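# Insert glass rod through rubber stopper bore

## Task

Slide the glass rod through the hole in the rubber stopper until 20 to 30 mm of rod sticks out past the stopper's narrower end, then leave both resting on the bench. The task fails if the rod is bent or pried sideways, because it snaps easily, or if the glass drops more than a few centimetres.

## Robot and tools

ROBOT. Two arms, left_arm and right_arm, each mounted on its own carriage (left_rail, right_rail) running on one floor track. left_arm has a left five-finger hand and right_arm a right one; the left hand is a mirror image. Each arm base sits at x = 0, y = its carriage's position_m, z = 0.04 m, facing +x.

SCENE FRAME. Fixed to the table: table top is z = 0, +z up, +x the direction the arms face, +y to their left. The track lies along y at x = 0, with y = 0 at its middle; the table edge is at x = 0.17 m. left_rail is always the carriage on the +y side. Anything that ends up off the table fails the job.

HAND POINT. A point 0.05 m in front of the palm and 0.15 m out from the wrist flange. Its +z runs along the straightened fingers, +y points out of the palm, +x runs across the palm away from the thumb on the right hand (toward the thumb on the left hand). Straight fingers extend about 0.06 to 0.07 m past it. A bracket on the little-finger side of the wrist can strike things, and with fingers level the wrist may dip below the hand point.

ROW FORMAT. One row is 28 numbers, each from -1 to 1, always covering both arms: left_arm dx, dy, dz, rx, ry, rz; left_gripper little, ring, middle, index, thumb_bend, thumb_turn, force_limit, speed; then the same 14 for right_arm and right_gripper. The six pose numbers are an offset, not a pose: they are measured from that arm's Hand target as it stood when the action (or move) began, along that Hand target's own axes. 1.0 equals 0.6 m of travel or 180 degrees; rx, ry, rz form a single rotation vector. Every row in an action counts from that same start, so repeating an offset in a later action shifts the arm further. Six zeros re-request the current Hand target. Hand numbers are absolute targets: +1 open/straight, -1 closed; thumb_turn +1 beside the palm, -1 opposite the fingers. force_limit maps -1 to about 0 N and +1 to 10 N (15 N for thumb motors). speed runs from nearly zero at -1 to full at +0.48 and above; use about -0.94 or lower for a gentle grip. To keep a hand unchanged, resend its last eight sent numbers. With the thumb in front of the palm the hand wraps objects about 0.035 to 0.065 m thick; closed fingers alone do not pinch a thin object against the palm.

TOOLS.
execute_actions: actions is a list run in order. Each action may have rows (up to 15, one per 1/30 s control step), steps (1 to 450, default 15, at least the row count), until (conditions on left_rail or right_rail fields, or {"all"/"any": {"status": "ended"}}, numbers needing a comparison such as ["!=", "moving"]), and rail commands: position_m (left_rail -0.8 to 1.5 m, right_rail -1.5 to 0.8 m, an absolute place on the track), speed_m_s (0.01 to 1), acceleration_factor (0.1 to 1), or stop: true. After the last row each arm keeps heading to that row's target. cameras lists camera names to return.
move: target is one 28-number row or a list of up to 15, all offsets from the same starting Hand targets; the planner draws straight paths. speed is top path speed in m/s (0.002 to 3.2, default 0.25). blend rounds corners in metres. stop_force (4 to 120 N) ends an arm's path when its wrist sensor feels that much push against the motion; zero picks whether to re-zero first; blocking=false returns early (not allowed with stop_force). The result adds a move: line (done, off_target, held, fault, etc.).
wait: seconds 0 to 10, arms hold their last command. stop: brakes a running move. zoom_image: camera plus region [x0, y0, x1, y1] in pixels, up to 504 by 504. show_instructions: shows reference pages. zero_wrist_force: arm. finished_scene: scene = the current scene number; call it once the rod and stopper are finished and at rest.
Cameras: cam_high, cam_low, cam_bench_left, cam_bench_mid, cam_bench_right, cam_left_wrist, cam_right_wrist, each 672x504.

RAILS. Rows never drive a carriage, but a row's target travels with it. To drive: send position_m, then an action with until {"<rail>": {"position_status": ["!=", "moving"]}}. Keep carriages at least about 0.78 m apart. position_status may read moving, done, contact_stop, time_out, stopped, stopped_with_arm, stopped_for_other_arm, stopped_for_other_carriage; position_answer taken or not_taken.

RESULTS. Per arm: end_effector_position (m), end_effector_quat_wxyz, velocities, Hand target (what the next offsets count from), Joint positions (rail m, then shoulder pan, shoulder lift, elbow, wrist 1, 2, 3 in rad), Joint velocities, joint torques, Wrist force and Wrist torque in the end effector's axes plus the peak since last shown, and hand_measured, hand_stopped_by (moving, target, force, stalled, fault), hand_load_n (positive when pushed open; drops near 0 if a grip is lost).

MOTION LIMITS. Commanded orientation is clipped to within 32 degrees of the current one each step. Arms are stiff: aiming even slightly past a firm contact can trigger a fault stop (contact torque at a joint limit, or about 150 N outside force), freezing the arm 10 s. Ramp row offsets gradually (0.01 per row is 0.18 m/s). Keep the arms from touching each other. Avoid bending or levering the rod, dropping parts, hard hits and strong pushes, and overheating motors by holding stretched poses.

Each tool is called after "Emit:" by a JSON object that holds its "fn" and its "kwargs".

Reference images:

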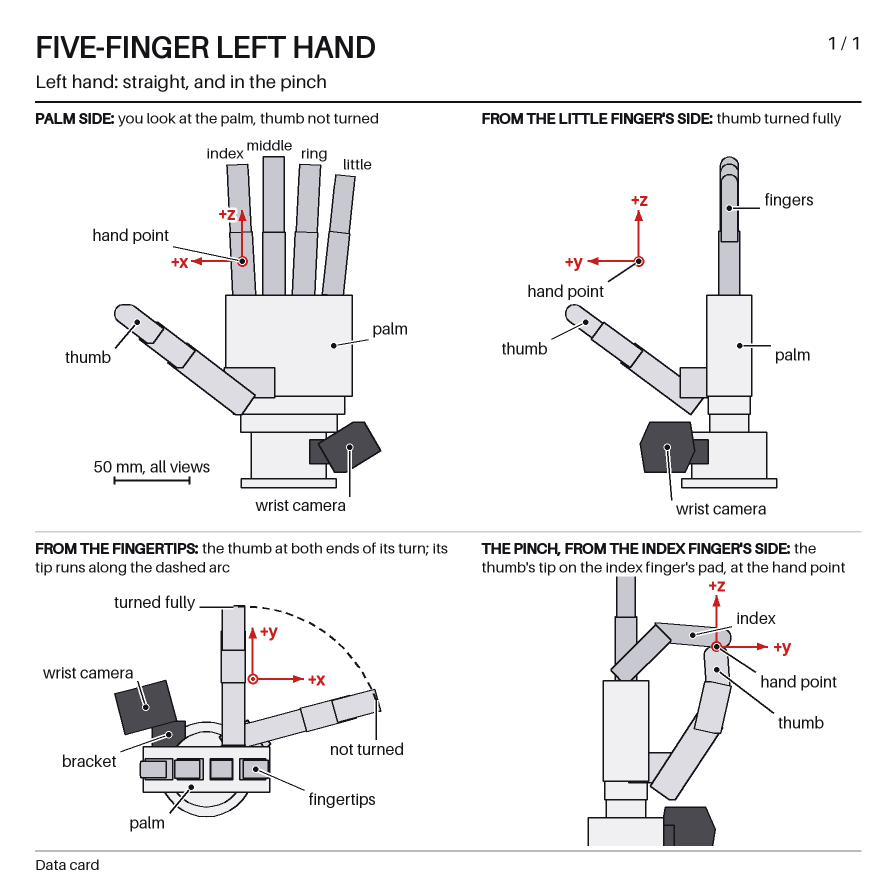

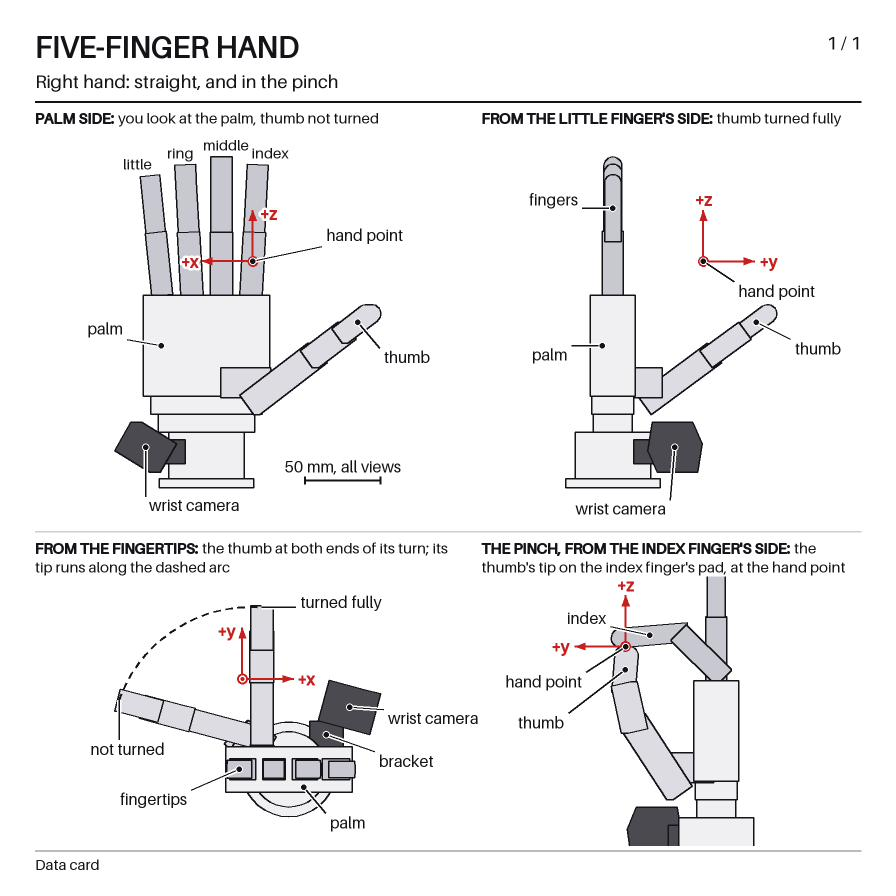

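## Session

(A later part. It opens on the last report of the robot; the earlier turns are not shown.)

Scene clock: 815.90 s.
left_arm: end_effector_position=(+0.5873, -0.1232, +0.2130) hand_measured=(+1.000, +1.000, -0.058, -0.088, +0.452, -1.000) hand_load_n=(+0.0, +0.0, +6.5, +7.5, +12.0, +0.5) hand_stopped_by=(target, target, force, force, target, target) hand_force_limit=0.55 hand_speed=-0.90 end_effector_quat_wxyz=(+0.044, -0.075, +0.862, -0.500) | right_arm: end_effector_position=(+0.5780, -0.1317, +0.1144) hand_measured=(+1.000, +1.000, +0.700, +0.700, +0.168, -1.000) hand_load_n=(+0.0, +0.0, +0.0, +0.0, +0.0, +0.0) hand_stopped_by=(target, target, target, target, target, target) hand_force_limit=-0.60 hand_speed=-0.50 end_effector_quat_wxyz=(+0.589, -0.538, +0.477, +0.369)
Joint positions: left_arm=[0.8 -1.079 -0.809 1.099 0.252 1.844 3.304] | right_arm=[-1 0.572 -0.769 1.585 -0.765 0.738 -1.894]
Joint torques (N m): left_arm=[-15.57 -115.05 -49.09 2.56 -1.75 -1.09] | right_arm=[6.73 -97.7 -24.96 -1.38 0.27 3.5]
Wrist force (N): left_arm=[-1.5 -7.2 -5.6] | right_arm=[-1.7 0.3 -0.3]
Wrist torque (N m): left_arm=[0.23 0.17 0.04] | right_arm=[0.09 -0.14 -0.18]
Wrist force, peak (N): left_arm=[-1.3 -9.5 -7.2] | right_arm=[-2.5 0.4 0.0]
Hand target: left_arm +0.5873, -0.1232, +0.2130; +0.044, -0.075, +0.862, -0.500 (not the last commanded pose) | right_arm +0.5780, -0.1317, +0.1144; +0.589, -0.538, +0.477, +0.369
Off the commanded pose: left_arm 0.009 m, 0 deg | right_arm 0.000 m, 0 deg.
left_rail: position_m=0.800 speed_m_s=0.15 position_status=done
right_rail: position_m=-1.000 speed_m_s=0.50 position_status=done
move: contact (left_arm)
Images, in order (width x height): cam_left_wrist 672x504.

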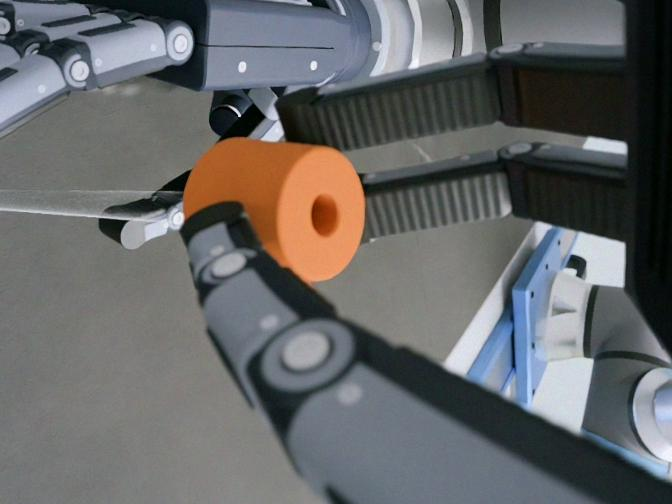

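Emit:
{"fn": "move", "kwargs": {"target": [-0.00008,-0.00168,-0.00108,0,0,0,1,1,-0.9,-0.9,0.45,-1,0.55,-0.9,0,0,0,0,0,0,1,1,0.7,0.7,0.168,-1,-0.6,-0.5], "speed": 0.01}}

Emit:
{"fn": "zero_wrist_force", "kwargs": {"arm": "left_arm"}}

Emit:
{"fn": "move", "kwargs": {"target": [0.0007,0.01401,0.009,0,0,0,1,1,-0.9,-0.9,0.45,-1,0.55,-0.9,0,0,0,0,0,0,1,1,0.7,0.7,0.168,-1,-0.6,-0.5], "speed": 0.008, "stop_force": 15}}

Emit:
{"fn": "wait", "kwargs": {"seconds": 0.3}}

Emit:
{"fn": "wait", "kwargs": {"seconds": 0.3}}

Scene clock: 841.47 s.
left_arm: end_effector_position=(+0.5873, -0.1231, +0.2140) hand_measured=(+1.000, +1.000, -0.058, -0.088, +0.452, -1.000) hand_load_n=(+0.0, +0.0, +7.0, +8.0, +14.0, +1.0) hand_stopped_by=(target, target, force, force, target, target) hand_force_limit=0.55 hand_speed=-0.90 end_effector_quat_wxyz=(+0.044, -0.075, +0.862, -0.500) | right_arm: end_effector_position=(+0.5780, -0.1317, +0.1144) hand_measured=(+1.000, +1.000, +0.700, +0.700, +0.168, -1.000) hand_load_n=(+0.0, -0.5, +0.0, +0.0, +0.0, +0.0) hand_stopped_by=(target, target, target, target, target, target) hand_force_limit=-0.60 hand_speed=-0.50 end_effector_quat_wxyz=(+0.589, -0.538, +0.477, +0.369)
Joint positions: left_arm=[0.8 -1.079 -0.81 1.098 0.254 1.844 3.304] | right_arm=[-1 0.572 -0.769 1.585 -0.765 0.738 -1.894]
Joint torques (N m): left_arm=[2.34 -122.81 -54.67 1.53 0.98 0.64] | right_arm=[6.71 -96.92 -25.02 -1.05 -0.02 3.31]
Wrist force (N): left_arm=[-1.2 0.7 -0.8] | right_arm=[-1.5 0.2 0.2]
Wrist torque (N m): left_arm=[0.27 0.20 -0.02] | right_arm=[0.03 -0.19 -0.16]
Wrist force, peak (N): left_arm=[-1.3 -7.4 -5.9] | right_arm=[-2.4 0.3 0.3]
Hand target: left_arm +0.5874, -0.1231, +0.2142; +0.044, -0.075, +0.862, -0.500 | right_arm +0.5780, -0.1317, +0.1144; +0.589, -0.538, +0.477, +0.369
Off the commanded pose: left_arm 0.000 m, 0 deg | right_arm 0.000 m, 0 deg.
left_rail: position_m=0.800 speed_m_s=0.15 position_status=done
right_rail: position_m=-1.000 speed_m_s=0.50 position_status=done
move: done

Wrist force sensor zeroed.

Scene clock: 843.27 s.
left_arm: end_effector_position=(+0.5874, -0.1233, +0.2123) hand_measured=(+1.000, +1.000, -0.058, -0.088, +0.452, -1.000) hand_load_n=(+0.0, -0.5, +6.5, +7.5, +10.5, +0.0) hand_stopped_by=(target, target, force, force, target, target) hand_force_limit=0.55 hand_speed=-0.90 end_effector_quat_wxyz=(+0.044, -0.075, +0.862, -0.500) | right_arm: end_effector_position=(+0.5780, -0.1317, +0.1144) hand_measured=(+1.000, +1.000, +0.700, +0.700, +0.168, -1.000) hand_load_n=(+0.0, +0.0, +0.0, +0.0, +0.0, +0.0) hand_stopped_by=(target, target, target, target, target, target) hand_force_limit=-0.60 hand_speed=-0.50 end_effector_quat_wxyz=(+0.589, -0.538, +0.477, +0.369)
Joint positions: left_arm=[0.8 -1.079 -0.809 1.1 0.251 1.844 3.304] | right_arm=[-1 0.572 -0.769 1.585 -0.765 0.738 -1.894]
Joint torques (N m): left_arm=[-11.11 -107.08 -45.03 3.06 -0.72 -0.7] | right_arm=[7.52 -95.74 -26.1 -1.24 -0.06 3.26]
Wrist force (N, zeroed by zero_wrist_force on left_arm): left_arm=[0.0 -13.6 -8.5] | right_arm=[-1.9 0.5 -0.2]
Wrist torque (N m, zeroed by zero_wrist_force on left_arm): left_arm=[-0.02 -0.13 0.15] | right_arm=[0.10 -0.10 -0.19]
Wrist force, peak (N, zeroed by zero_wrist_force on left_arm): left_arm=[0.2 -16.2 -10.3] | right_arm=[-2.3 0.7 0.4]
Hand target: left_arm +0.5874, -0.1233, +0.2123; +0.044, -0.075, +0.862, -0.500 (not the last commanded pose) | right_arm +0.5780, -0.1317, +0.1144; +0.589, -0.538, +0.477, +0.369
Off the commanded pose: left_arm 0.008 m, 0 deg | right_arm 0.000 m, 0 deg.
left_rail: position_m=0.800 speed_m_s=0.15 position_status=done
right_rail: position_m=-1.000 speed_m_s=0.50 position_status=done
move: contact (left_arm)

Scene clock: 843.57 s.
left_arm: end_effector_position=(+0.5874, -0.1233, +0.2123) hand_measured=(+1.000, +1.000, -0.058, -0.088, +0.452, -1.000) hand_load_n=(+0.0, +0.0, +6.5, +8.0, +10.5, +0.0) hand_stopped_by=(target, target, force, force, target, target) hand_force_limit=0.55 hand_speed=-0.90 end_effector_quat_wxyz=(+0.044, -0.075, +0.862, -0.500) | right_arm: end_effector_position=(+0.5780, -0.1317, +0.1144) hand_measured=(+1.000, +1.000, +0.700, +0.700, +0.168, -1.000) hand_load_n=(+0.0, +0.0, +0.0, +0.0, +0.0, +0.0) hand_stopped_by=(target, target, target, target, target, target) hand_force_limit=-0.60 hand_speed=-0.50 end_effector_quat_wxyz=(+0.589, -0.538, +0.477, +0.369)
Joint positions: left_arm=[0.8 -1.079 -0.809 1.1 0.251 1.844 3.304] | right_arm=[-1 0.572 -0.769 1.585 -0.765 0.738 -1.894]
Joint torques (N m): left_arm=[-11 -105.72 -44.93 2.96 -0.68 -0.62] | right_arm=[6.25 -96.26 -25.33 -0.94 -0.22 3.23]
Wrist force (N, zeroed by zero_wrist_force on left_arm): left_arm=[-0.2 -13.8 -8.2] | right_arm=[-2.1 -0.2 0.2]
Wrist torque (N m, zeroed by zero_wrist_force on left_arm): left_arm=[-0.07 -0.10 0.14] | right_arm=[-0.02 -0.09 -0.22]
Wrist force, peak (N, zeroed by zero_wrist_force on left_arm): left_arm=[0.1 -13.9 -8.6] | right_arm=[-2.3 0.5 -0.1]
Hand target: left_arm +0.5874, -0.1233, +0.2123; +0.044, -0.075, +0.862, -0.500 (not the last commanded pose) | right_arm +0.5780, -0.1317, +0.1144; +0.589, -0.538, +0.477, +0.369
Off the commanded pose: left_arm 0.008 m, 0 deg | right_arm 0.000 m, 0 deg.
left_rail: position_m=0.800 speed_m_s=0.15 position_status=done
right_rail: position_m=-1.000 speed_m_s=0.50 position_status=done
wait: 0.30 s

Scene clock: 843.87 s.
left_arm: end_effector_position=(+0.5874, -0.1233, +0.2123) hand_measured=(+1.000, +1.000, -0.058, -0.088, +0.452, -1.000) hand_load_n=(+0.0, +0.0, +6.5, +7.5, +10.5, +0.0) hand_stopped_by=(target, target, force, force, target, target) hand_force_limit=0.55 hand_speed=-0.90 end_effector_quat_wxyz=(+0.044, -0.075, +0.862, -0.500) | right_arm: end_effector_position=(+0.5780, -0.1317, +0.1144) hand_measured=(+1.000, +1.000, +0.700, +0.700, +0.168, -1.000) hand_load_n=(+0.0, +0.0, +0.0, +0.0, +0.0, +0.0) hand_stopped_by=(target, target, target, target, target, target) hand_force_limit=-0.60 hand_speed=-0.50 end_effector_quat_wxyz=(+0.589, -0.538, +0.477, +0.369)
Joint positions: left_arm=[0.8 -1.079 -0.809 1.1 0.251 1.844 3.304] | right_arm=[-1 0.572 -0.769 1.585 -0.765 0.738 -1.894]
Joint torques (N m): left_arm=[-12.2 -106.31 -44.54 2.81 -1.06 -0.44] | right_arm=[5.82 -95.24 -25.79 -0.87 -0.34 3.58]
Wrist force (N, zeroed by zero_wrist_force on left_arm): left_arm=[0.1 -13.7 -8.5] | right_arm=[-1.9 0.1 0.0]
Wrist torque (N m, zeroed by zero_wrist_force on left_arm): left_arm=[-0.01 -0.11 0.14] | right_arm=[0.04 -0.13 -0.20]
Wrist force, peak (N, zeroed by zero_wrist_force on left_arm): left_arm=[0.2 -13.8 -8.7] | right_arm=[-2.1 0.0 0.1]
Hand target: left_arm +0.5874, -0.1233, +0.2123; +0.044, -0.075, +0.862, -0.500 (not the last commanded pose) | right_arm +0.5780, -0.1317, +0.1144; +0.589, -0.538, +0.477, +0.369
Off the commanded pose: left_arm 0.008 m, 0 deg | right_arm 0.000 m, 0 deg.
left_rail: position_m=0.800 speed_m_s=0.15 position_status=done
right_rail: position_m=-1.000 speed_m_s=0.50 position_status=done
wait: 0.30 s

Emit:
{"fn": "move", "kwargs": {"target": [0,0.00007,-0.00046,0.00556,0,0,1,1,-0.9,-0.9,0.45,-1,0.55,-0.9,0,0,0,0,0,0,1,1,0.7,0.7,0.168,-1,-0.6,-0.5], "speed": 0.05}}

Emit:
{"fn": "move", "kwargs": {"target": [0,0.00007,-0.00046,0.00556,0,0,1,1,-0.9,-0.9,0.45,-1,0.55,-0.9,0,0,0,0,0,0,1,1,0.7,0.7,0.168,-1,-0.6,-0.5], "speed": 0.05}}

Emit:
{"fn": "move", "kwargs": {"target": [0,-0.00014,0.00092,-0.01112,0,0,1,1,-0.9,-0.9,0.45,-1,0.55,-0.9,0,0,0,0,0,0,1,1,0.7,0.7,0.168,-1,-0.6,-0.5], "speed": 0.05}}

Emit:
{"fn": "move", "kwargs": {"target": [0,-0.00007,0.00046,-0.00556,0,0,1,1,-0.9,-0.9,0.45,-1,0.55,-0.9,0,0,0,0,0,0,1,1,0.7,0.7,0.168,-1,-0.6,-0.5], "speed": 0.05}}

Emit:
{"fn": "move", "kwargs": {"target": [0,-0.00007,0.00046,-0.00556,0,0,1,1,-0.9,-0.9,0.45,-1,0.55,-0.9,0,0,0,0,0,0,1,1,0.7,0.7,0.168,-1,-0.6,-0.5], "speed": 0.05}}

Emit:
{"fn": "move", "kwargs": {"target": [0,0.00014,-0.00092,0.01112,0,0,1,1,-0.9,-0.9,0.45,-1,0.55,-0.9,0,0,0,0,0,0,1,1,0.7,0.7,0.168,-1,-0.6,-0.5], "speed": 0.05}}

Scene clock: 852.67 s.
left_arm: end_effector_position=(+0.5873, -0.1230, +0.2124) hand_measured=(+1.000, +1.000, -0.058, -0.088, +0.452, -1.000) hand_load_n=(+0.0, +0.0, +6.5, +8.0, +10.5, +0.5) hand_stopped_by=(target, target, force, force, target, target) hand_force_limit=0.55 hand_speed=-0.90 end_effector_quat_wxyz=(+0.045, -0.075, +0.857, -0.507) | right_arm: end_effector_position=(+0.5780, -0.1317, +0.1144) hand_measured=(+1.000, +1.000, +0.700, +0.700, +0.168, -1.000) hand_load_n=(+0.0, +0.0, +0.5, +0.0, +0.0, +0.0) hand_stopped_by=(target, target, target, target, target, target) hand_force_limit=-0.60 hand_speed=-0.50 end_effector_quat_wxyz=(+0.589, -0.538, +0.477, +0.369)
Joint positions: left_arm=[0.8 -1.078 -0.816 1.117 0.224 1.848 3.299] | right_arm=[-1 0.572 -0.769 1.585 -0.765 0.738 -1.894]
Joint torques (N m): left_arm=[16.59 -105.79 -17.47 -0.77 2.07 -1.37] | right_arm=[4.52 -92.92 -25.91 -0.96 -0.76 3.79]
Wrist force (N, zeroed by zero_wrist_force on left_arm): left_arm=[0.1 -13.5 -8.0] | right_arm=[-2.1 0.5 -0.1]
Wrist torque (N m, zeroed by zero_wrist_force on left_arm): left_arm=[-0.04 -0.13 0.15] | right_arm=[0.09 -0.10 -0.19]
Wrist force, peak (N, zeroed by zero_wrist_force on left_arm): left_arm=[0.0 -13.9 -8.9] | right_arm=[-2.6 0.3 0.1]
Hand target: left_arm +0.5873, -0.1230, +0.2124; +0.045, -0.075, +0.857, -0.507 | right_arm +0.5780, -0.1317, +0.1144; +0.589, -0.538, +0.477, +0.369
Off the commanded pose: left_arm 0.000 m, 0 deg | right_arm 0.000 m, 0 deg.
left_rail: position_m=0.800 speed_m_s=0.15 position_status=done
right_rail: position_m=-1.000 speed_m_s=0.50 position_status=done
move: done

Scene clock: 853.53 s.
left_arm: end_effector_position=(+0.5873, -0.1228, +0.2125) hand_measured=(+1.000, +1.000, -0.058, -0.088, +0.452, -1.000) hand_load_n=(+0.0, +0.0, +6.5, +8.0, +10.0, +0.5) hand_stopped_by=(target, target, force, force, target, target) hand_force_limit=0.55 hand_speed=-0.90 end_effector_quat_wxyz=(+0.046, -0.075, +0.853, -0.515) | right_arm: end_effector_position=(+0.5780, -0.1317, +0.1144) hand_measured=(+1.000, +1.000, +0.700, +0.700, +0.168, -1.000) hand_load_n=(+0.0, +0.0, +0.0, +0.5, +0.0, -0.5) hand_stopped_by=(target, target, target, target, target, target) hand_force_limit=-0.60 hand_speed=-0.50 end_effector_quat_wxyz=(+0.589, -0.538, +0.477, +0.369)
Joint positions: left_arm=[0.8 -1.077 -0.823 1.134 0.196 1.851 3.295] | right_arm=[-1 0.572 -0.769 1.585 -0.765 0.738 -1.894]
Joint torques (N m): left_arm=[15.77 -107.82 -17.07 -0.67 2.13 -1.5] | right_arm=[6.34 -95.98 -26.24 -0.66 -0.59 3.51]
Wrist force (N, zeroed by zero_wrist_force on left_arm): left_arm=[-0.1 -12.7 -7.1] | right_arm=[-2.0 0.4 -0.1]
Wrist torque (N m, zeroed by zero_wrist_force on left_arm): left_arm=[0.00 -0.14 0.13] | right_arm=[0.09 -0.09 -0.20]
Wrist force, peak (N, zeroed by zero_wrist_force on left_arm): left_arm=[-0.2 -13.8 -7.7] | right_arm=[-2.4 -0.2 -0.1]
Hand target: left_arm +0.5873, -0.1228, +0.2125; +0.046, -0.075, +0.853, -0.515 | right_arm +0.5780, -0.1317, +0.1144; +0.589, -0.538, +0.477, +0.369
Off the commanded pose: left_arm 0.000 m, 0 deg | right_arm 0.000 m, 0 deg.
left_rail: position_m=0.800 speed_m_s=0.15 position_status=done
right_rail: position_m=-1.000 speed_m_s=0.50 position_status=done
move: done

Scene clock: 854.50 s.
left_arm: end_effector_position=(+0.5874, -0.1233, +0.2123) hand_measured=(+1.000, +1.000, -0.058, -0.088, +0.452, -1.000) hand_load_n=(+0.0, +0.0, +6.5, +7.5, +11.0, +0.0) hand_stopped_by=(target, target, force, force, target, target) hand_force_limit=0.55 hand_speed=-0.90 end_effector_quat_wxyz=(+0.044, -0.075, +0.862, -0.500) end_effector_velocity=(+0.000, +0.001, -0.001) end_effector_angular_velocity=(+0.004, +0.002, +0.001) | right_arm: end_effector_position=(+0.5780, -0.1317, +0.1144) hand_measured=(+1.000, +1.000, +0.700, +0.700, +0.168, -1.000) hand_load_n=(-0.5, +0.0, +0.0, +0.0, +0.0, +0.0) hand_stopped_by=(target, target, target, target, target, target) hand_force_limit=-0.60 hand_speed=-0.50 end_effector_quat_wxyz=(+0.589, -0.538, +0.477, +0.369)
Joint positions: left_arm=[0.8 -1.079 -0.809 1.1 0.25 1.844 3.303] | right_arm=[-1 0.572 -0.769 1.585 -0.765 0.738 -1.894]
Joint velocities: left_arm=[0 0 0.001 -0.001 0.005 0 0] | right_arm=[within noise]
Joint torques (N m): left_arm=[-18.25 -71.52 -46.85 3.38 -2.34 2.37] | right_arm=[3.79 -95.26 -27.32 -0.91 -0.73 3.06]
Wrist force (N, zeroed by zero_wrist_force on left_arm): left_arm=[-0.2 -12.2 -7.7] | right_arm=[-1.8 0.0 0.2]
Wrist torque (N m, zeroed by zero_wrist_force on left_arm): left_arm=[0.01 -0.08 -0.01] | right_arm=[0.02 -0.15 -0.20]
Wrist force, peak (N, zeroed by zero_wrist_force on left_arm): left_arm=[0.1 -13.7 -7.8] | right_arm=[-2.4 0.1 0.0]
Hand target: left_arm +0.5874, -0.1233, +0.2123; +0.044, -0.075, +0.862, -0.500 | right_arm +0.5780, -0.1317, +0.1144; +0.589, -0.538, +0.477, +0.369
Off the commanded pose: left_arm 0.000 m, 0 deg | right_arm 0.000 m, 0 deg.
left_rail: position_m=0.800 speed_m_s=0.15 position_status=done
right_rail: position_m=-1.000 speed_m_s=0.50 position_status=done
move: done

Scene clock: 855.37 s.
left_arm: end_effector_position=(+0.5874, -0.1235, +0.2122) hand_measured=(+1.000, +1.000, -0.058, -0.088, +0.452, -1.000) hand_load_n=(+0.0, +0.0, +6.5, +7.5, +11.0, +0.0) hand_stopped_by=(target, target, force, force, target, target) hand_force_limit=0.55 hand_speed=-0.90 end_effector_quat_wxyz=(+0.044, -0.076, +0.866, -0.492) | right_arm: end_effector_position=(+0.5780, -0.1317, +0.1144) hand_measured=(+1.000, +1.000, +0.700, +0.700, +0.168, -1.000) hand_load_n=(+0.0, +0.0, +0.0, +0.0, +0.0, +0.0) hand_stopped_by=(target, target, target, target, target, target) hand_force_limit=-0.60 hand_speed=-0.50 end_effector_quat_wxyz=(+0.589, -0.538, +0.477, +0.369)
Joint positions: left_arm=[0.8 -1.081 -0.801 1.082 0.278 1.84 3.308] | right_arm=[-1 0.572 -0.769 1.585 -0.765 0.738 -1.894]
Joint torques (N m): left_arm=[-17.6 -70.78 -46.25 3.04 -2.51 2.29] | right_arm=[4.72 -94.26 -28.01 -0.66 -0.66 3.31]
Wrist force (N, zeroed by zero_wrist_force on left_arm): left_arm=[-0.3 -12.9 -8.3] | right_arm=[-1.9 0.2 0.1]
Wrist torque (N m, zeroed by zero_wrist_force on left_arm): left_arm=[-0.03 -0.07 -0.01] | right_arm=[0.04 -0.12 -0.19]
Wrist force, peak (N, zeroed by zero_wrist_force on left_arm): left_arm=[-0.1 -13.0 -8.5] | right_arm=[-2.0 0.8 0.5]
Hand target: left_arm +0.5874, -0.1236, +0.2122; +0.044, -0.076, +0.866, -0.492 | right_arm +0.5780, -0.1317, +0.1144; +0.589, -0.538, +0.477, +0.369
Off the commanded pose: left_arm 0.000 m, 0 deg | right_arm 0.000 m, 0 deg.
left_rail: position_m=0.800 speed_m_s=0.15 position_status=done
right_rail: position_m=-1.000 speed_m_s=0.50 position_status=done
move: done

Scene clock: 856.23 s.
left_arm: end_effector_position=(+0.5875, -0.1238, +0.2121) hand_measured=(+1.000, +1.000, -0.058, -0.088, +0.452, -1.000) hand_load_n=(+0.0, +0.0, +6.5, +7.5, +11.0, +0.0) hand_stopped_by=(target, target, force, force, target, target) hand_force_limit=0.55 hand_speed=-0.90 end_effector_quat_wxyz=(+0.043, -0.076, +0.870, -0.485) end_effector_velocity=(+0.001, +0.000, +0.001) end_effector_angular_velocity=(+0.002, +0.001, +0.001) | right_arm: end_effector_position=(+0.5780, -0.1317, +0.1144) hand_measured=(+1.000, +1.000, +0.700, +0.700, +0.168, -1.000) hand_load_n=(+0.0, +0.0, +0.0, +0.0, +0.0, +0.0) hand_stopped_by=(target, target, target, target, target, target) hand_force_limit=-0.60 hand_speed=-0.50 end_effector_quat_wxyz=(+0.589, -0.538, +0.477, +0.369)
Joint positions: left_arm=[0.8 -1.082 -0.793 1.065 0.306 1.836 3.312] | right_arm=[-1 0.572 -0.769 1.585 -0.765 0.738 -1.894]
Joint velocities: left_arm=[0 0 0.001 -0.003 0.005 -0.001 0] | right_arm=[within noise]
Joint torques (N m): left_arm=[-17.07 -70.88 -46.12 4.24 -2.66 2.31] | right_arm=[5.42 -94.26 -26.32 -0.93 -0.78 3.05]
Wrist force (N, zeroed by zero_wrist_force on left_arm): left_arm=[-0.4 -12.7 -8.3] | right_arm=[-1.7 0.2 0.3]
Wrist torque (N m, zeroed by zero_wrist_force on left_arm): left_arm=[0.01 -0.09 -0.02] | right_arm=[0.03 -0.15 -0.18]
Wrist force, peak (N, zeroed by zero_wrist_force on left_arm): left_arm=[-0.3 -13.3 -8.5] | right_arm=[-2.6 0.6 0.2]
Hand target: left_arm +0.5875, -0.1238, +0.2121; +0.043, -0.076, +0.870, -0.485 | right_arm +0.5780, -0.1317, +0.1144; +0.589, -0.538, +0.477, +0.369
Off the commanded pose: left_arm 0.000 m, 0 deg | right_arm 0.000 m, 0 deg.
left_rail: position_m=0.800 speed_m_s=0.15 position_status=done
right_rail: position_m=-1.000 speed_m_s=0.50 position_status=done
move: done

Scene clock: 857.20 s.
left_arm: end_effector_position=(+0.5874, -0.1233, +0.2123) hand_measured=(+1.000, +1.000, -0.058, -0.088, +0.452, -1.000) hand_load_n=(+0.0, +0.0, +6.0, +8.0, +11.0, +0.0) hand_stopped_by=(target, target, force, force, target, target) hand_force_limit=0.55 hand_speed=-0.90 end_effector_quat_wxyz=(+0.044, -0.075, +0.862, -0.500) | right_arm: end_effector_position=(+0.5780, -0.1317, +0.1144) hand_measured=(+1.000, +1.000, +0.700, +0.700, +0.168, -1.000) hand_load_n=(+0.0, +0.0, +0.0, +0.0, +0.0, +0.0) hand_stopped_by=(target, target, target, target, target, target) hand_force_limit=-0.60 hand_speed=-0.50 end_effector_quat_wxyz=(+0.589, -0.538, +0.477, +0.369)
Joint positions: left_arm=[0.8 -1.079 -0.809 1.099 0.251 1.844 3.304] | right_arm=[-1 0.572 -0.769 1.585 -0.765 0.738 -1.894]
Joint torques (N m): left_arm=[14.78 -106.38 -19.14 -0.09 2.18 -1.56] | right_arm=[6.42 -95.54 -26.88 -0.79 -1.14 3.12]
Wrist force (N, zeroed by zero_wrist_force on left_arm): left_arm=[0.1 -12.8 -8.2] | right_arm=[-1.8 0.3 0.4]
Wrist torque (N m, zeroed by zero_wrist_force on left_arm): left_arm=[0.03 -0.12 0.13] | right_arm=[0.03 -0.14 -0.19]
Wrist force, peak (N, zeroed by zero_wrist_force on left_arm): left_arm=[0.0 -14.4 -9.3] | right_arm=[-2.3 0.3 0.0]
Hand target: left_arm +0.5874, -0.1233, +0.2123; +0.044, -0.075, +0.862, -0.500 | right_arm +0.5780, -0.1317, +0.1144; +0.589, -0.538, +0.477, +0.369
Off the commanded pose: left_arm 0.000 m, 0 deg | right_arm 0.000 m, 0 deg.
left_rail: position_m=0.800 speed_m_s=0.15 position_status=done
right_rail: position_m=-1.000 speed_m_s=0.50 position_status=done
move: done

Emit:
{"fn": "move", "kwargs": {"target": [0.0005,0.0098,0.0063,0,0,0,1,1,-0.9,-0.9,0.45,-1,0.55,-0.9,0,0,0,0,0,0,1,1,0.7,0.7,0.168,-1,-0.6,-0.5], "speed": 0.008, "stop_force": 38, "zero": false, "cameras": ["cam_left_wrist"]}}

Emit:
{"fn": "zoom_image", "kwargs": {"camera": "cam_left_wrist", "region": [0, 120, 400, 320]}}

Scene clock: 862.97 s.
left_arm: end_effector_position=(+0.5874, -0.1235, +0.2102) hand_measured=(+1.000, +1.000, -0.058, -0.088, +0.452, -1.000) hand_load_n=(+0.0, -0.5, +6.0, +7.5, +5.5, -1.0) hand_stopped_by=(target, target, force, force, target, target) hand_force_limit=0.55 hand_speed=-0.90 end_effector_quat_wxyz=(+0.044, -0.075, +0.862, -0.500) | right_arm: end_effector_position=(+0.5780, -0.1317, +0.1144) hand_measured=(+1.000, +1.000, +0.700, +0.700, +0.168, -1.000) hand_load_n=(-0.5, +0.0, +0.0, +0.0, +0.0, +0.0) hand_stopped_by=(target, target, target, target, target, target) hand_force_limit=-0.60 hand_speed=-0.50 end_effector_quat_wxyz=(+0.589, -0.538, +0.477, +0.369)
Joint positions: left_arm=[0.8 -1.079 -0.807 1.101 0.247 1.844 3.303] | right_arm=[-1 0.572 -0.769 1.585 -0.765 0.738 -1.894]
Joint torques (N m): left_arm=[7.52 -79.95 -29.27 5.45 -1.67 0.34] | right_arm=[6.61 -92.56 -27.01 -0.53 -1.48 3.12]
Wrist force (N, zeroed by zero_wrist_force on left_arm): left_arm=[-0.6 -33.5 -20.1] | right_arm=[-1.5 0.2 -0.1]
Wrist torque (N m, zeroed by zero_wrist_force on left_arm): left_arm=[-0.11 -0.21 0.33] | right_arm=[0.06 -0.16 -0.17]
Wrist force, peak (N, zeroed by zero_wrist_force on left_arm): left_arm=[-0.6 -36.2 -22.3] | right_arm=[-2.6 -0.3 0.0]
Hand target: left_arm +0.5874, -0.1235, +0.2102; +0.044, -0.075, +0.862, -0.500 (not the last commanded pose) | right_arm +0.5780, -0.1317, +0.1144; +0.589, -0.538, +0.477, +0.369
Off the commanded pose: left_arm 0.005 m, 0 deg | right_arm 0.000 m, 0 deg.
left_rail: position_m=0.800 speed_m_s=0.15 position_status=done
right_rail: position_m=-1.000 speed_m_s=0.50 position_status=done
move: contact (left_arm)
Images, in order (width x height): cam_left_wrist 672x504.

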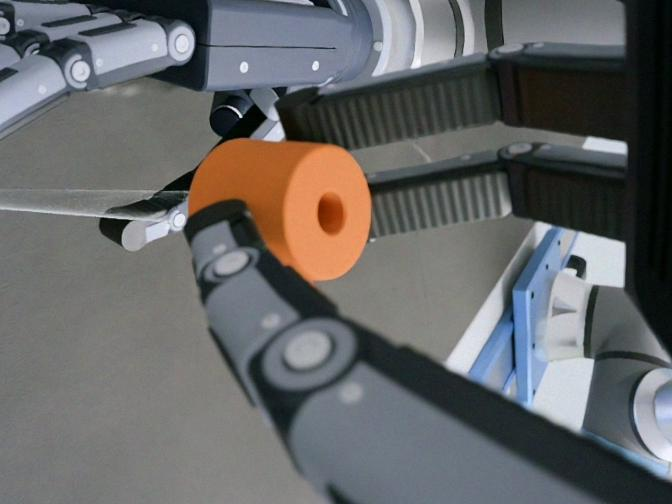

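Scaled by 1.260 from the camera's 672x504 image, which has a finer 960x720 frame.

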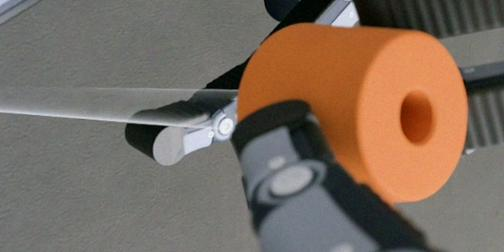

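Emit:
{"fn": "execute_actions", "kwargs": {"actions": [], "cameras": ["cam_high", "cam_bench_mid"]}}

Emit:
{"fn": "zoom_image", "kwargs": {"camera": "cam_bench_mid", "region": [310, 295, 350, 345]}}

Emit:
{"fn": "zoom_image", "kwargs": {"camera": "cam_high", "region": [295, 230, 355, 320]}}

Scene clock: 874.20 s.
left_arm: end_effector_position=(+0.5874, -0.1235, +0.2102) hand_measured=(+1.000, +1.000, -0.058, -0.088, +0.452, -1.000) hand_load_n=(+0.0, +0.0, +6.5, +7.0, +5.0, -1.5) hand_stopped_by=(target, target, force, force, target, target) hand_force_limit=0.55 hand_speed=-0.90 end_effector_quat_wxyz=(+0.044, -0.075, +0.862, -0.500) | right_arm: end_effector_position=(+0.5780, -0.1317, +0.1144) hand_measured=(+1.000, +1.000, +0.700, +0.700, +0.168, -1.000) hand_load_n=(+0.0, +0.0, +0.0, +0.0, +0.0, +0.0) hand_stopped_by=(target, target, target, target, target, target) hand_force_limit=-0.60 hand_speed=-0.50 end_effector_quat_wxyz=(+0.589, -0.538, +0.477, +0.369)
Joint positions: left_arm=[0.8 -1.079 -0.807 1.101 0.247 1.844 3.303] | right_arm=[-1 0.572 -0.769 1.585 -0.765 0.738 -1.894]
Joint velocities: within noise
Joint torques (N m): left_arm=[12.07 -80.76 -29.72 3.85 1.19 1] | right_arm=[5.33 -90.11 -27.66 -0.31 -1.59 2.97]
Wrist force (N, zeroed by zero_wrist_force on left_arm): left_arm=[-0.4 -33.7 -20.6] | right_arm=[-2.2 0.0 0.3]
Wrist torque (N m, zeroed by zero_wrist_force on left_arm): left_arm=[-0.11 -0.23 0.34] | right_arm=[0.01 -0.08 -0.22]
Wrist force, peak (N, zeroed by zero_wrist_force on left_arm): left_arm=[-0.4 -33.7 -21.0] | right_arm=[-2.5 0.2 0.2]
Hand target: left_arm +0.5874, -0.1235, +0.2102; +0.044, -0.075, +0.862, -0.500 (not the last commanded pose) | right_arm +0.5780, -0.1317, +0.1144; +0.589, -0.538, +0.477, +0.369
Off the commanded pose: left_arm 0.005 m, 0 deg | right_arm 0.000 m, 0 deg.
left_rail: position_m=0.800 speed_m_s=0.15 position_status=done
right_rail: position_m=-1.000 speed_m_s=0.50 position_status=done
Images, in order (width x height): cam_high 672x504, cam_bench_mid 672x504.

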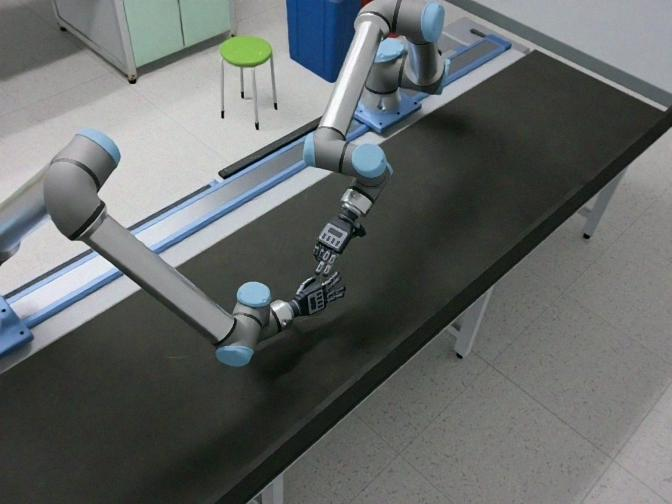

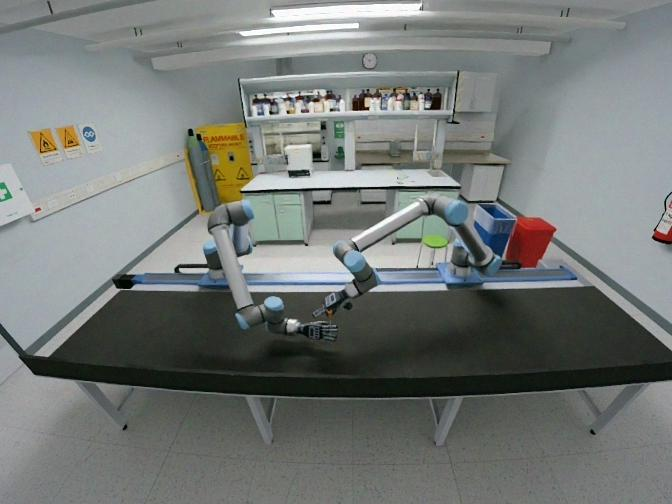

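Scaled by 10.080 from the camera's 672x504 image, which has a finer 960x720 frame.

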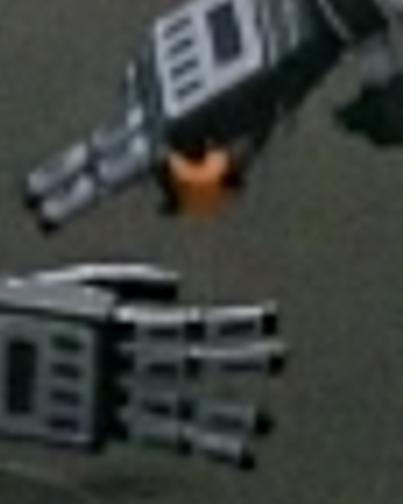

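Scaled by 5.600 from the camera's 672x504 image, which has a finer 960x720 frame.

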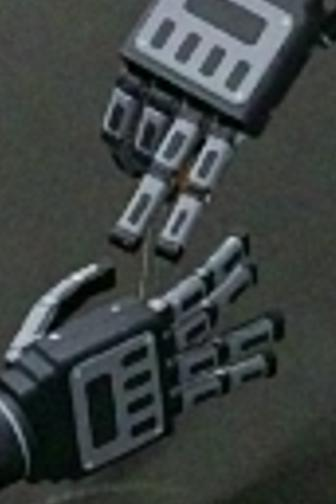

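Emit:
{"fn": "move", "kwargs": {"target": [-0.00025,-0.0045,-0.0029,0,0,0,1,1,-0.9,-0.9,0.45,-1,0.55,-0.9,0,0,0,0,0,0,1,1,0.7,0.7,0.168,-1,-0.6,-0.5], "speed": 0.02, "cameras": ["cam_left_wrist"]}}

Emit:
{"fn": "zoom_image", "kwargs": {"camera": "cam_left_wrist", "region": [170, 120, 380, 300]}}

Emit:
{"fn": "move", "kwargs": {"target": [-0.00006,-0.00112,-0.00072,0,0,0,1,1,-0.9,-0.9,0.45,-1,0.55,-0.9,0,0,0,0,0,0,1,1,0.7,0.7,0.168,-1,-0.6,-0.5], "speed": 0.02}}

Emit:
{"fn": "move", "kwargs": {"target": [-0.00006,-0.00112,-0.00072,0,0,0,1,1,-0.9,-0.9,0.45,-1,0.55,-0.9,0,0,0,0,0,0,1,1,0.7,0.7,0.168,-1,-0.6,-0.5], "speed": 0.02}}

Scene clock: 895.00 s.
left_arm: end_effector_position=(+0.5875, -0.1232, +0.2130) hand_measured=(+1.000, +1.000, -0.058, -0.088, +0.452, -1.000) hand_load_n=(+0.0, -0.5, +6.5, +8.0, +12.0, +0.5) hand_stopped_by=(target, target, force, force, target, target) hand_force_limit=0.55 hand_speed=-0.90 end_effector_quat_wxyz=(+0.044, -0.075, +0.862, -0.500) | right_arm: end_effector_position=(+0.5780, -0.1317, +0.1144) hand_measured=(+1.000, +1.000, +0.700, +0.700, +0.168, -1.000) hand_load_n=(+0.0, +0.0, +0.0, +0.0, +0.0, +0.0) hand_stopped_by=(target, target, target, target, target, target) hand_force_limit=-0.60 hand_speed=-0.50 end_effector_quat_wxyz=(+0.589, -0.538, +0.477, +0.369)
Joint positions: left_arm=[0.8 -1.079 -0.809 1.099 0.252 1.844 3.304] | right_arm=[-1 0.572 -0.769 1.585 -0.765 0.738 -1.894]
Joint torques (N m): left_arm=[16.36 -112.59 -49.86 1.64 2.52 1.26] | right_arm=[3.65 -89.78 -29.7 -0.07 -1.7 2.71]
Wrist force (N, zeroed by zero_wrist_force on left_arm): left_arm=[-0.1 -6.3 -4.5] | right_arm=[-1.7 0.4 0.1]
Wrist torque (N m, zeroed by zero_wrist_force on left_arm): left_arm=[0.06 -0.05 0.05] | right_arm=[0.07 -0.16 -0.18]
Wrist force, peak (N, zeroed by zero_wrist_force on left_arm): left_arm=[-1.0 -33.6 -21.1] | right_arm=[-2.4 0.4 0.2]
Hand target: left_arm +0.5876, -0.1233, +0.2134; +0.044, -0.075, +0.862, -0.500 | right_arm +0.5780, -0.1317, +0.1144; +0.589, -0.538, +0.477, +0.369
Off the commanded pose: left_arm 0.000 m, 0 deg | right_arm 0.000 m, 0 deg.
left_rail: position_m=0.800 speed_m_s=0.15 position_status=done
right_rail: position_m=-1.000 speed_m_s=0.50 position_status=done
move: done
Images, in order (width x height): cam_left_wrist 672x504.

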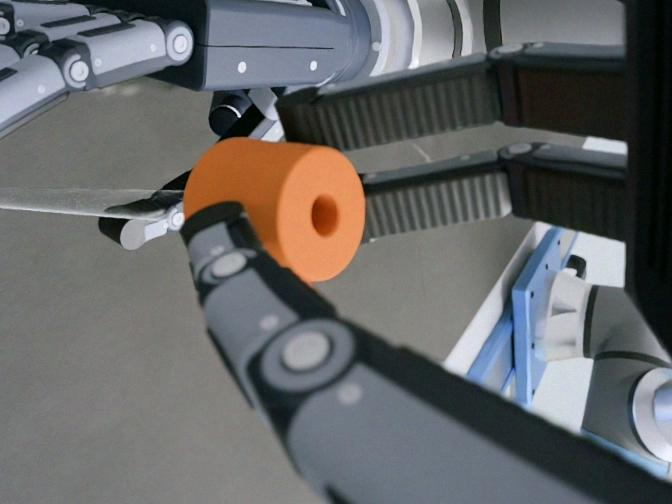

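Scaled by 2.400 from the camera's 672x504 image, which has a finer 960x720 frame.

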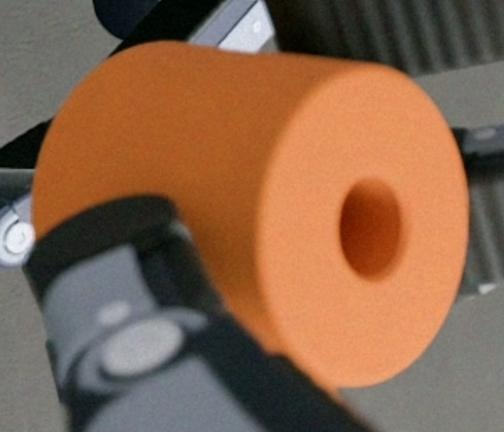

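Scene clock: 895.70 s.
left_arm: end_effector_position=(+0.5876, -0.1232, +0.2142) hand_measured=(+1.000, +1.000, -0.058, -0.088, +0.452, -1.000) hand_load_n=(+0.0, +0.0, +6.5, +8.0, +14.5, +1.0) hand_stopped_by=(target, target, force, force, target, target) hand_force_limit=0.55 hand_speed=-0.90 end_effector_quat_wxyz=(+0.044, -0.075, +0.862, -0.500) | right_arm: end_effector_position=(+0.5780, -0.1317, +0.1144) hand_measured=(+1.000, +1.000, +0.700, +0.700, +0.168, -1.000) hand_load_n=(+0.0, +0.0, +0.0, +0.0, +0.0, +0.0) hand_stopped_by=(target, target, target, target, target, target) hand_force_limit=-0.60 hand_speed=-0.50 end_effector_quat_wxyz=(+0.589, -0.538, +0.477, +0.369)
Joint positions: left_arm=[0.8 -1.079 -0.81 1.098 0.253 1.844 3.304] | right_arm=[-1 0.572 -0.769 1.585 -0.765 0.738 -1.894]
Joint torques (N m): left_arm=[15.74 -123.99 -55.51 1.59 2.83 1.38] | right_arm=[4.91 -90.63 -29.25 -0.03 -1.71 2.62]
Wrist force (N, zeroed by zero_wrist_force on left_arm): left_arm=[0.5 -0.2 0.0] | right_arm=[-1.6 0.0 -0.1]
Wrist torque (N m, zeroed by zero_wrist_force on left_arm): left_arm=[-0.03 -0.08 0.03] | right_arm=[0.03 -0.17 -0.18]
Wrist force, peak (N, zeroed by zero_wrist_force on left_arm): left_arm=[0.2 -6.0 -4.0] | right_arm=[-2.2 0.4 0.5]
Hand target: left_arm +0.5876, -0.1232, +0.2142; +0.044, -0.075, +0.862, -0.500 | right_arm +0.5780, -0.1317, +0.1144; +0.589, -0.538, +0.477, +0.369
Off the commanded pose: left_arm 0.000 m, 0 deg | right_arm 0.000 m, 0 deg.
left_rail: position_m=0.800 speed_m_s=0.15 position_status=done
right_rail: position_m=-1.000 speed_m_s=0.50 position_status=done
move: done

Scene clock: 896.40 s.
left_arm: end_effector_position=(+0.5876, -0.1232, +0.2150) hand_measured=(+1.000, +1.000, -0.058, -0.088, +0.452, -1.000) hand_load_n=(+0.0, +0.0, +6.5, +8.0, +14.5, +1.0) hand_stopped_by=(target, target, force, force, target, target) hand_force_limit=0.55 hand_speed=-0.90 end_effector_quat_wxyz=(+0.044, -0.075, +0.862, -0.500) | right_arm: end_effector_position=(+0.5780, -0.1317, +0.1144) hand_measured=(+1.000, +1.000, +0.700, +0.700, +0.168, -1.000) hand_load_n=(+0.0, +0.0, +0.0, +0.0, +0.0, -0.5) hand_stopped_by=(target, target, target, target, target, target) hand_force_limit=-0.60 hand_speed=-0.50 end_effector_quat_wxyz=(+0.589, -0.538, +0.477, +0.369)
Joint positions: left_arm=[0.8 -1.079 -0.81 1.098 0.254 1.844 3.304] | right_arm=[-1 0.572 -0.769 1.585 -0.765 0.738 -1.894]
Joint torques (N m): left_arm=[16.63 -123.83 -55.65 1.67 2.7 1.37] | right_arm=[5.3 -91.86 -28.49 -0.21 -1.58 3]
Wrist force (N, zeroed by zero_wrist_force on left_arm): left_arm=[0.8 0.0 0.0] | right_arm=[-1.9 0.4 0.1]
Wrist torque (N m, zeroed by zero_wrist_force on left_arm): left_arm=[0.01 -0.12 0.04] | right_arm=[0.06 -0.13 -0.19]
Wrist force, peak (N, zeroed by zero_wrist_force on left_arm): left_arm=[0.9 0.3 0.0] | right_arm=[-2.5 0.2 0.2]
Hand target: left_arm +0.5876, -0.1232, +0.2150; +0.044, -0.075, +0.862, -0.500 | right_arm +0.5780, -0.1317, +0.1144; +0.589, -0.538, +0.477, +0.369
Off the commanded pose: left_arm 0.000 m, 0 deg | right_arm 0.000 m, 0 deg.
left_rail: position_m=0.800 speed_m_s=0.15 position_status=done
right_rail: position_m=-1.000 speed_m_s=0.50 position_status=done
move: done

Emit:
{"fn": "execute_actions", "kwargs": {"actions": [], "cameras": ["cam_left_wrist"]}}

Emit:
{"fn": "zoom_image", "kwargs": {"camera": "cam_left_wrist", "region": [170, 125, 270, 225]}}

Emit:
{"fn": "zoom_image", "kwargs": {"camera": "cam_left_wrist", "region": [270, 125, 370, 225]}}

Emit:
{"fn": "zoom_image", "kwargs": {"camera": "cam_left_wrist", "region": [270, 195, 370, 295]}}

Scene clock: 909.80 s.
left_arm: end_effector_position=(+0.5876, -0.1232, +0.2150) hand_measured=(+1.000, +1.000, -0.058, -0.088, +0.452, -1.000) hand_load_n=(+0.0, +0.0, +6.5, +8.0, +14.5, +0.5) hand_stopped_by=(target, target, force, force, target, target) hand_force_limit=0.55 hand_speed=-0.90 end_effector_quat_wxyz=(+0.044, -0.075, +0.862, -0.500) | right_arm: end_effector_position=(+0.5780, -0.1317, +0.1144) hand_measured=(+1.000, +1.000, +0.700, +0.700, +0.168, -1.000) hand_load_n=(+0.0, +0.0, +0.0, +0.0, +0.0, +0.0) hand_stopped_by=(target, target, target, target, target, target) hand_force_limit=-0.60 hand_speed=-0.50 end_effector_quat_wxyz=(+0.589, -0.538, +0.477, +0.369)
Joint positions: left_arm=[0.8 -1.079 -0.81 1.097 0.254 1.844 3.304] | right_arm=[-1 0.572 -0.769 1.585 -0.765 0.738 -1.894]
Joint velocities: within noise
Joint torques (N m): left_arm=[17.34 -123.32 -55.56 1.79 2.8 1.72] | right_arm=[5.34 -89.32 -29.13 0.18 -1.47 2.98]
Wrist force (N, zeroed by zero_wrist_force on left_arm): left_arm=[0.3 0.1 -0.4] | right_arm=[-1.7 0.3 0.0]
Wrist torque (N m, zeroed by zero_wrist_force on left_arm): left_arm=[0.05 -0.07 0.02] | right_arm=[0.06 -0.15 -0.18]
Wrist force, peak (N, zeroed by zero_wrist_force on left_arm): left_arm=[1.1 0.3 -0.3] | right_arm=[-2.5 0.2 0.0]
Hand target: left_arm +0.5876, -0.1232, +0.2150; +0.044, -0.075, +0.862, -0.500 | right_arm +0.5780, -0.1317, +0.1144; +0.589, -0.538, +0.477, +0.369
Off the commanded pose: left_arm 0.000 m, 0 deg | right_arm 0.000 m, 0 deg.
left_rail: position_m=0.800 speed_m_s=0.15 position_status=done
right_rail: position_m=-1.000 speed_m_s=0.50 position_status=done
Images, in order (width x height): cam_left_wrist 672x504.

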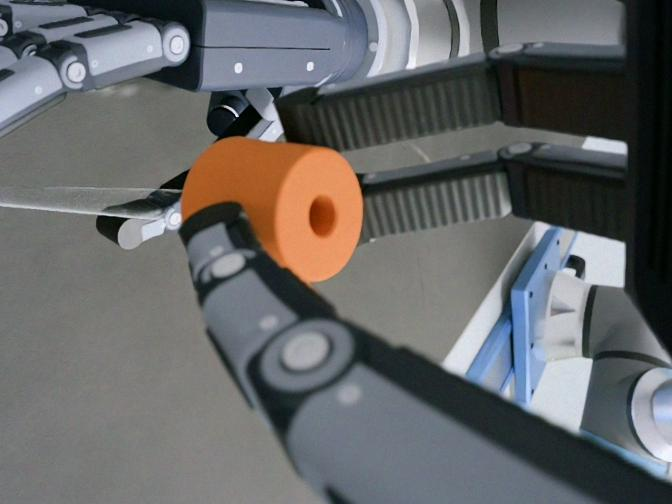

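Scaled by 5.040 from the camera's 672x504 image, which has a finer 960x720 frame.

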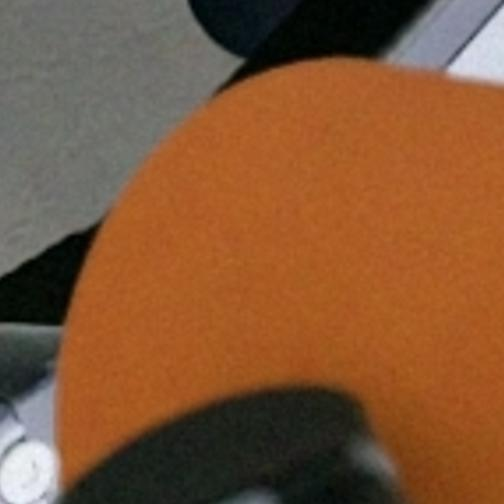

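Scaled by 5.040 from the camera's 672x504 image, which has a finer 960x720 frame.

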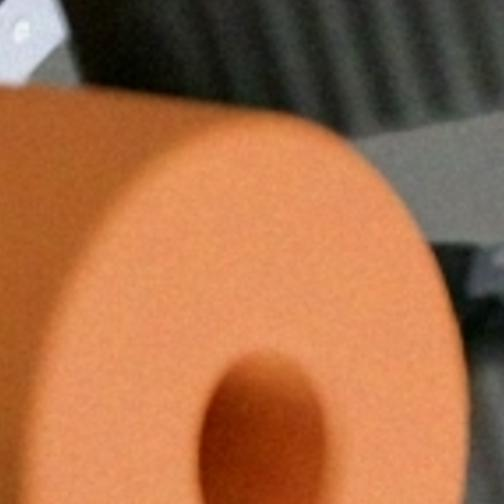

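Scaled by 5.040 from the camera's 672x504 image, which has a finer 960x720 frame.

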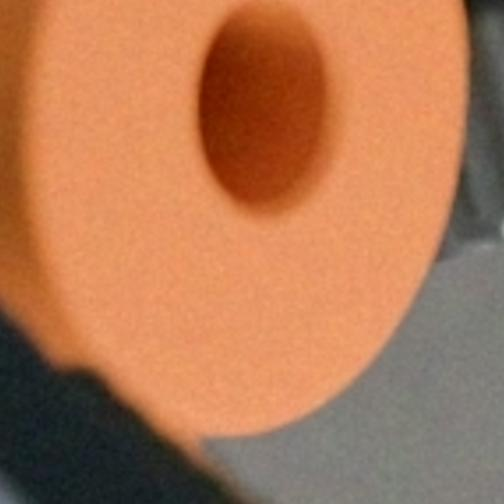

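Emit:
{"fn": "move", "kwargs": {"target": [0.0005,0.0070,0.0045,0,0,0,1,1,-0.9,-0.9,0.45,-1,0.55,-0.9,0,0,0,0,0,0,1,1,0.7,0.7,0.168,-1,-0.6,-0.5], "speed": 0.008, "stop_force": 12}}

Emit:
{"fn": "move", "kwargs": {"target": [-0.00064,-0.00039,0.00025,-0.00374,0.00322,-0.00452,1,1,-0.9,-0.9,0.45,-1,0.55,-0.9,0,0,0,0,0,0,1,1,0.7,0.7,0.168,-1,-0.6,-0.5], "speed": 0.05}}

Emit:
{"fn": "move", "kwargs": {"target": [-0.00064,-0.00039,0.00025,-0.00374,0.00322,-0.00452,1,1,-0.9,-0.9,0.45,-1,0.55,-0.9,0,0,0,0,0,0,1,1,0.7,0.7,0.168,-1,-0.6,-0.5], "speed": 0.05}}

Emit:
{"fn": "move", "kwargs": {"target": [-0.00064,-0.00039,0.00025,-0.00374,0.00322,-0.00452,1,1,-0.9,-0.9,0.45,-1,0.55,-0.9,0,0,0,0,0,0,1,1,0.7,0.7,0.168,-1,-0.6,-0.5], "speed": 0.05}}

Scene clock: 929.27 s.
left_arm: end_effector_position=(+0.5876, -0.1234, +0.2126) hand_measured=(+1.000, +1.000, -0.058, -0.088, +0.452, -1.000) hand_load_n=(+0.0, +0.0, +6.5, +8.0, +11.5, +0.5) hand_stopped_by=(target, target, force, force, target, target) hand_force_limit=0.55 hand_speed=-0.90 end_effector_quat_wxyz=(+0.044, -0.075, +0.862, -0.500) | right_arm: end_effector_position=(+0.5780, -0.1317, +0.1144) hand_measured=(+1.000, +1.000, +0.700, +0.700, +0.168, -1.000) hand_load_n=(+0.0, +0.0, +0.0, +0.0, +0.0, +0.0) hand_stopped_by=(target, target, target, target, target, target) hand_force_limit=-0.60 hand_speed=-0.50 end_effector_quat_wxyz=(+0.589, -0.538, +0.477, +0.369)
Joint positions: left_arm=[0.8 -1.079 -0.809 1.1 0.25 1.844 3.304] | right_arm=[-1 0.572 -0.769 1.585 -0.765 0.738 -1.894]
Joint torques (N m): left_arm=[7 -109.12 -46.87 2.87 2.32 1.13] | right_arm=[3.77 -89.02 -30.51 0.39 -1.74 3.01]
Wrist force (N, zeroed by zero_wrist_force on left_arm): left_arm=[0.1 -10.7 -6.4] | right_arm=[-2.0 -0.3 -0.3]
Wrist torque (N m, zeroed by zero_wrist_force on left_arm): left_arm=[-0.04 -0.12 0.12] | right_arm=[-0.01 -0.10 -0.22]
Wrist force, peak (N, zeroed by zero_wrist_force on left_arm): left_arm=[0.7 -13.3 -8.3] | right_arm=[-2.5 0.3 0.1]
Hand target: left_arm +0.5876, -0.1233, +0.2126; +0.044, -0.075, +0.862, -0.500 (not the last commanded pose) | right_arm +0.5780, -0.1317, +0.1144; +0.589, -0.538, +0.477, +0.369
Off the commanded pose: left_arm 0.003 m, 0 deg | right_arm 0.000 m, 0 deg.
left_rail: position_m=0.800 speed_m_s=0.15 position_status=done
right_rail: position_m=-1.000 speed_m_s=0.50 position_status=done
move: contact (left_arm)

Scene clock: 930.13 s.
left_arm: end_effector_position=(+0.5880, -0.1235, +0.2127) hand_measured=(+1.000, +1.000, -0.058, -0.088, +0.452, -1.000) hand_load_n=(+0.0, -0.5, +6.5, +8.0, +12.0, +0.5) hand_stopped_by=(target, target, force, force, target, target) hand_force_limit=0.55 hand_speed=-0.90 end_effector_quat_wxyz=(+0.036, -0.079, +0.864, -0.496) | right_arm: end_effector_position=(+0.5780, -0.1317, +0.1144) hand_measured=(+1.000, +1.000, +0.700, +0.700, +0.168, -1.000) hand_load_n=(+0.0, +0.0, +0.0, +0.0, +0.0, +0.0) hand_stopped_by=(target, target, target, target, target, target) hand_force_limit=-0.60 hand_speed=-0.50 end_effector_quat_wxyz=(+0.589, -0.538, +0.477, +0.369)
Joint positions: left_arm=[0.8 -1.076 -0.8 1.081 0.273 1.855 3.295] | right_arm=[-1 0.572 -0.769 1.585 -0.765 0.738 -1.894]
Joint torques (N m): left_arm=[15.42 -74 -47.57 2.39 2.4 -1.2] | right_arm=[3.25 -90.35 -29.68 0.22 -1.73 2.57]
Wrist force (N, zeroed by zero_wrist_force on left_arm): left_arm=[0.8 -10.1 -6.5] | right_arm=[-1.9 0.3 0.2]
Wrist torque (N m, zeroed by zero_wrist_force on left_arm): left_arm=[0.00 -0.15 0.13] | right_arm=[0.05 -0.12 -0.19]
Wrist force, peak (N, zeroed by zero_wrist_force on left_arm): left_arm=[0.8 -10.8 -6.9] | right_arm=[-2.3 0.4 -0.3]
Hand target: left_arm +0.5880, -0.1235, +0.2127; +0.036, -0.079, +0.864, -0.496 | right_arm +0.5780, -0.1317, +0.1144; +0.589, -0.538, +0.477, +0.369
Off the commanded pose: left_arm 0.000 m, 0 deg | right_arm 0.000 m, 0 deg.
left_rail: position_m=0.800 speed_m_s=0.15 position_status=done
right_rail: position_m=-1.000 speed_m_s=0.50 position_status=done
move: done

Scene clock: 931.00 s.
left_arm: end_effector_position=(+0.5884, -0.1237, +0.2128) hand_measured=(+1.000, +1.000, -0.058, -0.088, +0.452, -1.000) hand_load_n=(+0.0, +0.0, +6.5, +8.0, +12.0, +0.5) hand_stopped_by=(target, target, force, force, target, target) hand_force_limit=0.55 hand_speed=-0.90 end_effector_quat_wxyz=(+0.028, -0.083, +0.867, -0.491) | right_arm: end_effector_position=(+0.5780, -0.1317, +0.1144) hand_measured=(+1.000, +1.000, +0.700, +0.700, +0.168, -1.000) hand_load_n=(+0.0, +0.0, +0.0, +0.0, +0.0, +0.0) hand_stopped_by=(target, target, target, target, target, target) hand_force_limit=-0.60 hand_speed=-0.50 end_effector_quat_wxyz=(+0.589, -0.538, +0.477, +0.369)
Joint positions: left_arm=[0.8 -1.073 -0.79 1.063 0.297 1.866 3.287] | right_arm=[-1 0.572 -0.769 1.585 -0.765 0.738 -1.894]
Joint torques (N m): left_arm=[15.65 -73.69 -46.77 3.11 2.7 -1.86] | right_arm=[3.66 -89.32 -31.7 0.07 -2.01 2.57]
Wrist force (N, zeroed by zero_wrist_force on left_arm): left_arm=[0.7 -9.5 -6.2] | right_arm=[-1.6 -0.1 -0.2]
Wrist torque (N m, zeroed by zero_wrist_force on left_arm): left_arm=[0.06 -0.14 0.11] | right_arm=[0.02 -0.15 -0.19]
Wrist force, peak (N, zeroed by zero_wrist_force on left_arm): left_arm=[0.9 -10.0 -6.8] | right_arm=[-2.3 0.0 0.1]
Hand target: left_arm +0.5885, -0.1237, +0.2128; +0.028, -0.083, +0.867, -0.491 | right_arm +0.5780, -0.1317, +0.1144; +0.589, -0.538, +0.477, +0.369
Off the commanded pose: left_arm 0.000 m, 0 deg | right_arm 0.000 m, 0 deg.
left_rail: position_m=0.800 speed_m_s=0.15 position_status=done
right_rail: position_m=-1.000 speed_m_s=0.50 position_status=done
move: done

Scene clock: 931.87 s.
left_arm: end_effector_position=(+0.5889, -0.1239, +0.2129) hand_measured=(+1.000, +1.000, -0.058, -0.088, +0.452, -1.000) hand_load_n=(+0.0, +0.0, +6.5, +8.0, +12.0, +0.5) hand_stopped_by=(target, target, force, force, target, target) hand_force_limit=0.55 hand_speed=-0.90 end_effector_quat_wxyz=(+0.019, -0.087, +0.869, -0.487) | right_arm: end_effector_position=(+0.5780, -0.1317, +0.1144) hand_measured=(+1.000, +1.000, +0.700, +0.700, +0.168, -1.000) hand_load_n=(+0.0, +0.0, +0.0, +0.0, +0.0, +0.0) hand_stopped_by=(target, target, target, target, target, target) hand_force_limit=-0.60 hand_speed=-0.50 end_effector_quat_wxyz=(+0.589, -0.538, +0.477, +0.369)
Joint positions: left_arm=[0.8 -1.069 -0.78 1.043 0.32 1.877 3.278] | right_arm=[-1 0.572 -0.769 1.585 -0.765 0.738 -1.894]
Joint torques (N m): left_arm=[16.68 -75.74 -47.07 2.11 2.03 -1.25] | right_arm=[4.21 -87.52 -30.46 0.21 -1.94 2.64]
Wrist force (N, zeroed by zero_wrist_force on left_arm): left_arm=[1.1 -9.6 -6.7] | right_arm=[-2.1 0.7 0.1]
Wrist torque (N m, zeroed by zero_wrist_force on left_arm): left_arm=[0.11 -0.14 0.11] | right_arm=[0.13 -0.09 -0.18]
Wrist force, peak (N, zeroed by zero_wrist_force on left_arm): left_arm=[1.0 -9.9 -6.8] | right_arm=[-2.3 0.5 0.4]
Hand target: left_arm +0.5889, -0.1239, +0.2129; +0.019, -0.087, +0.869, -0.487 | right_arm +0.5780, -0.1317, +0.1144; +0.589, -0.538, +0.477, +0.369
Off the commanded pose: left_arm 0.000 m, 0 deg | right_arm 0.000 m, 0 deg.
left_rail: position_m=0.800 speed_m_s=0.15 position_status=done
right_rail: position_m=-1.000 speed_m_s=0.50 position_status=done
move: done


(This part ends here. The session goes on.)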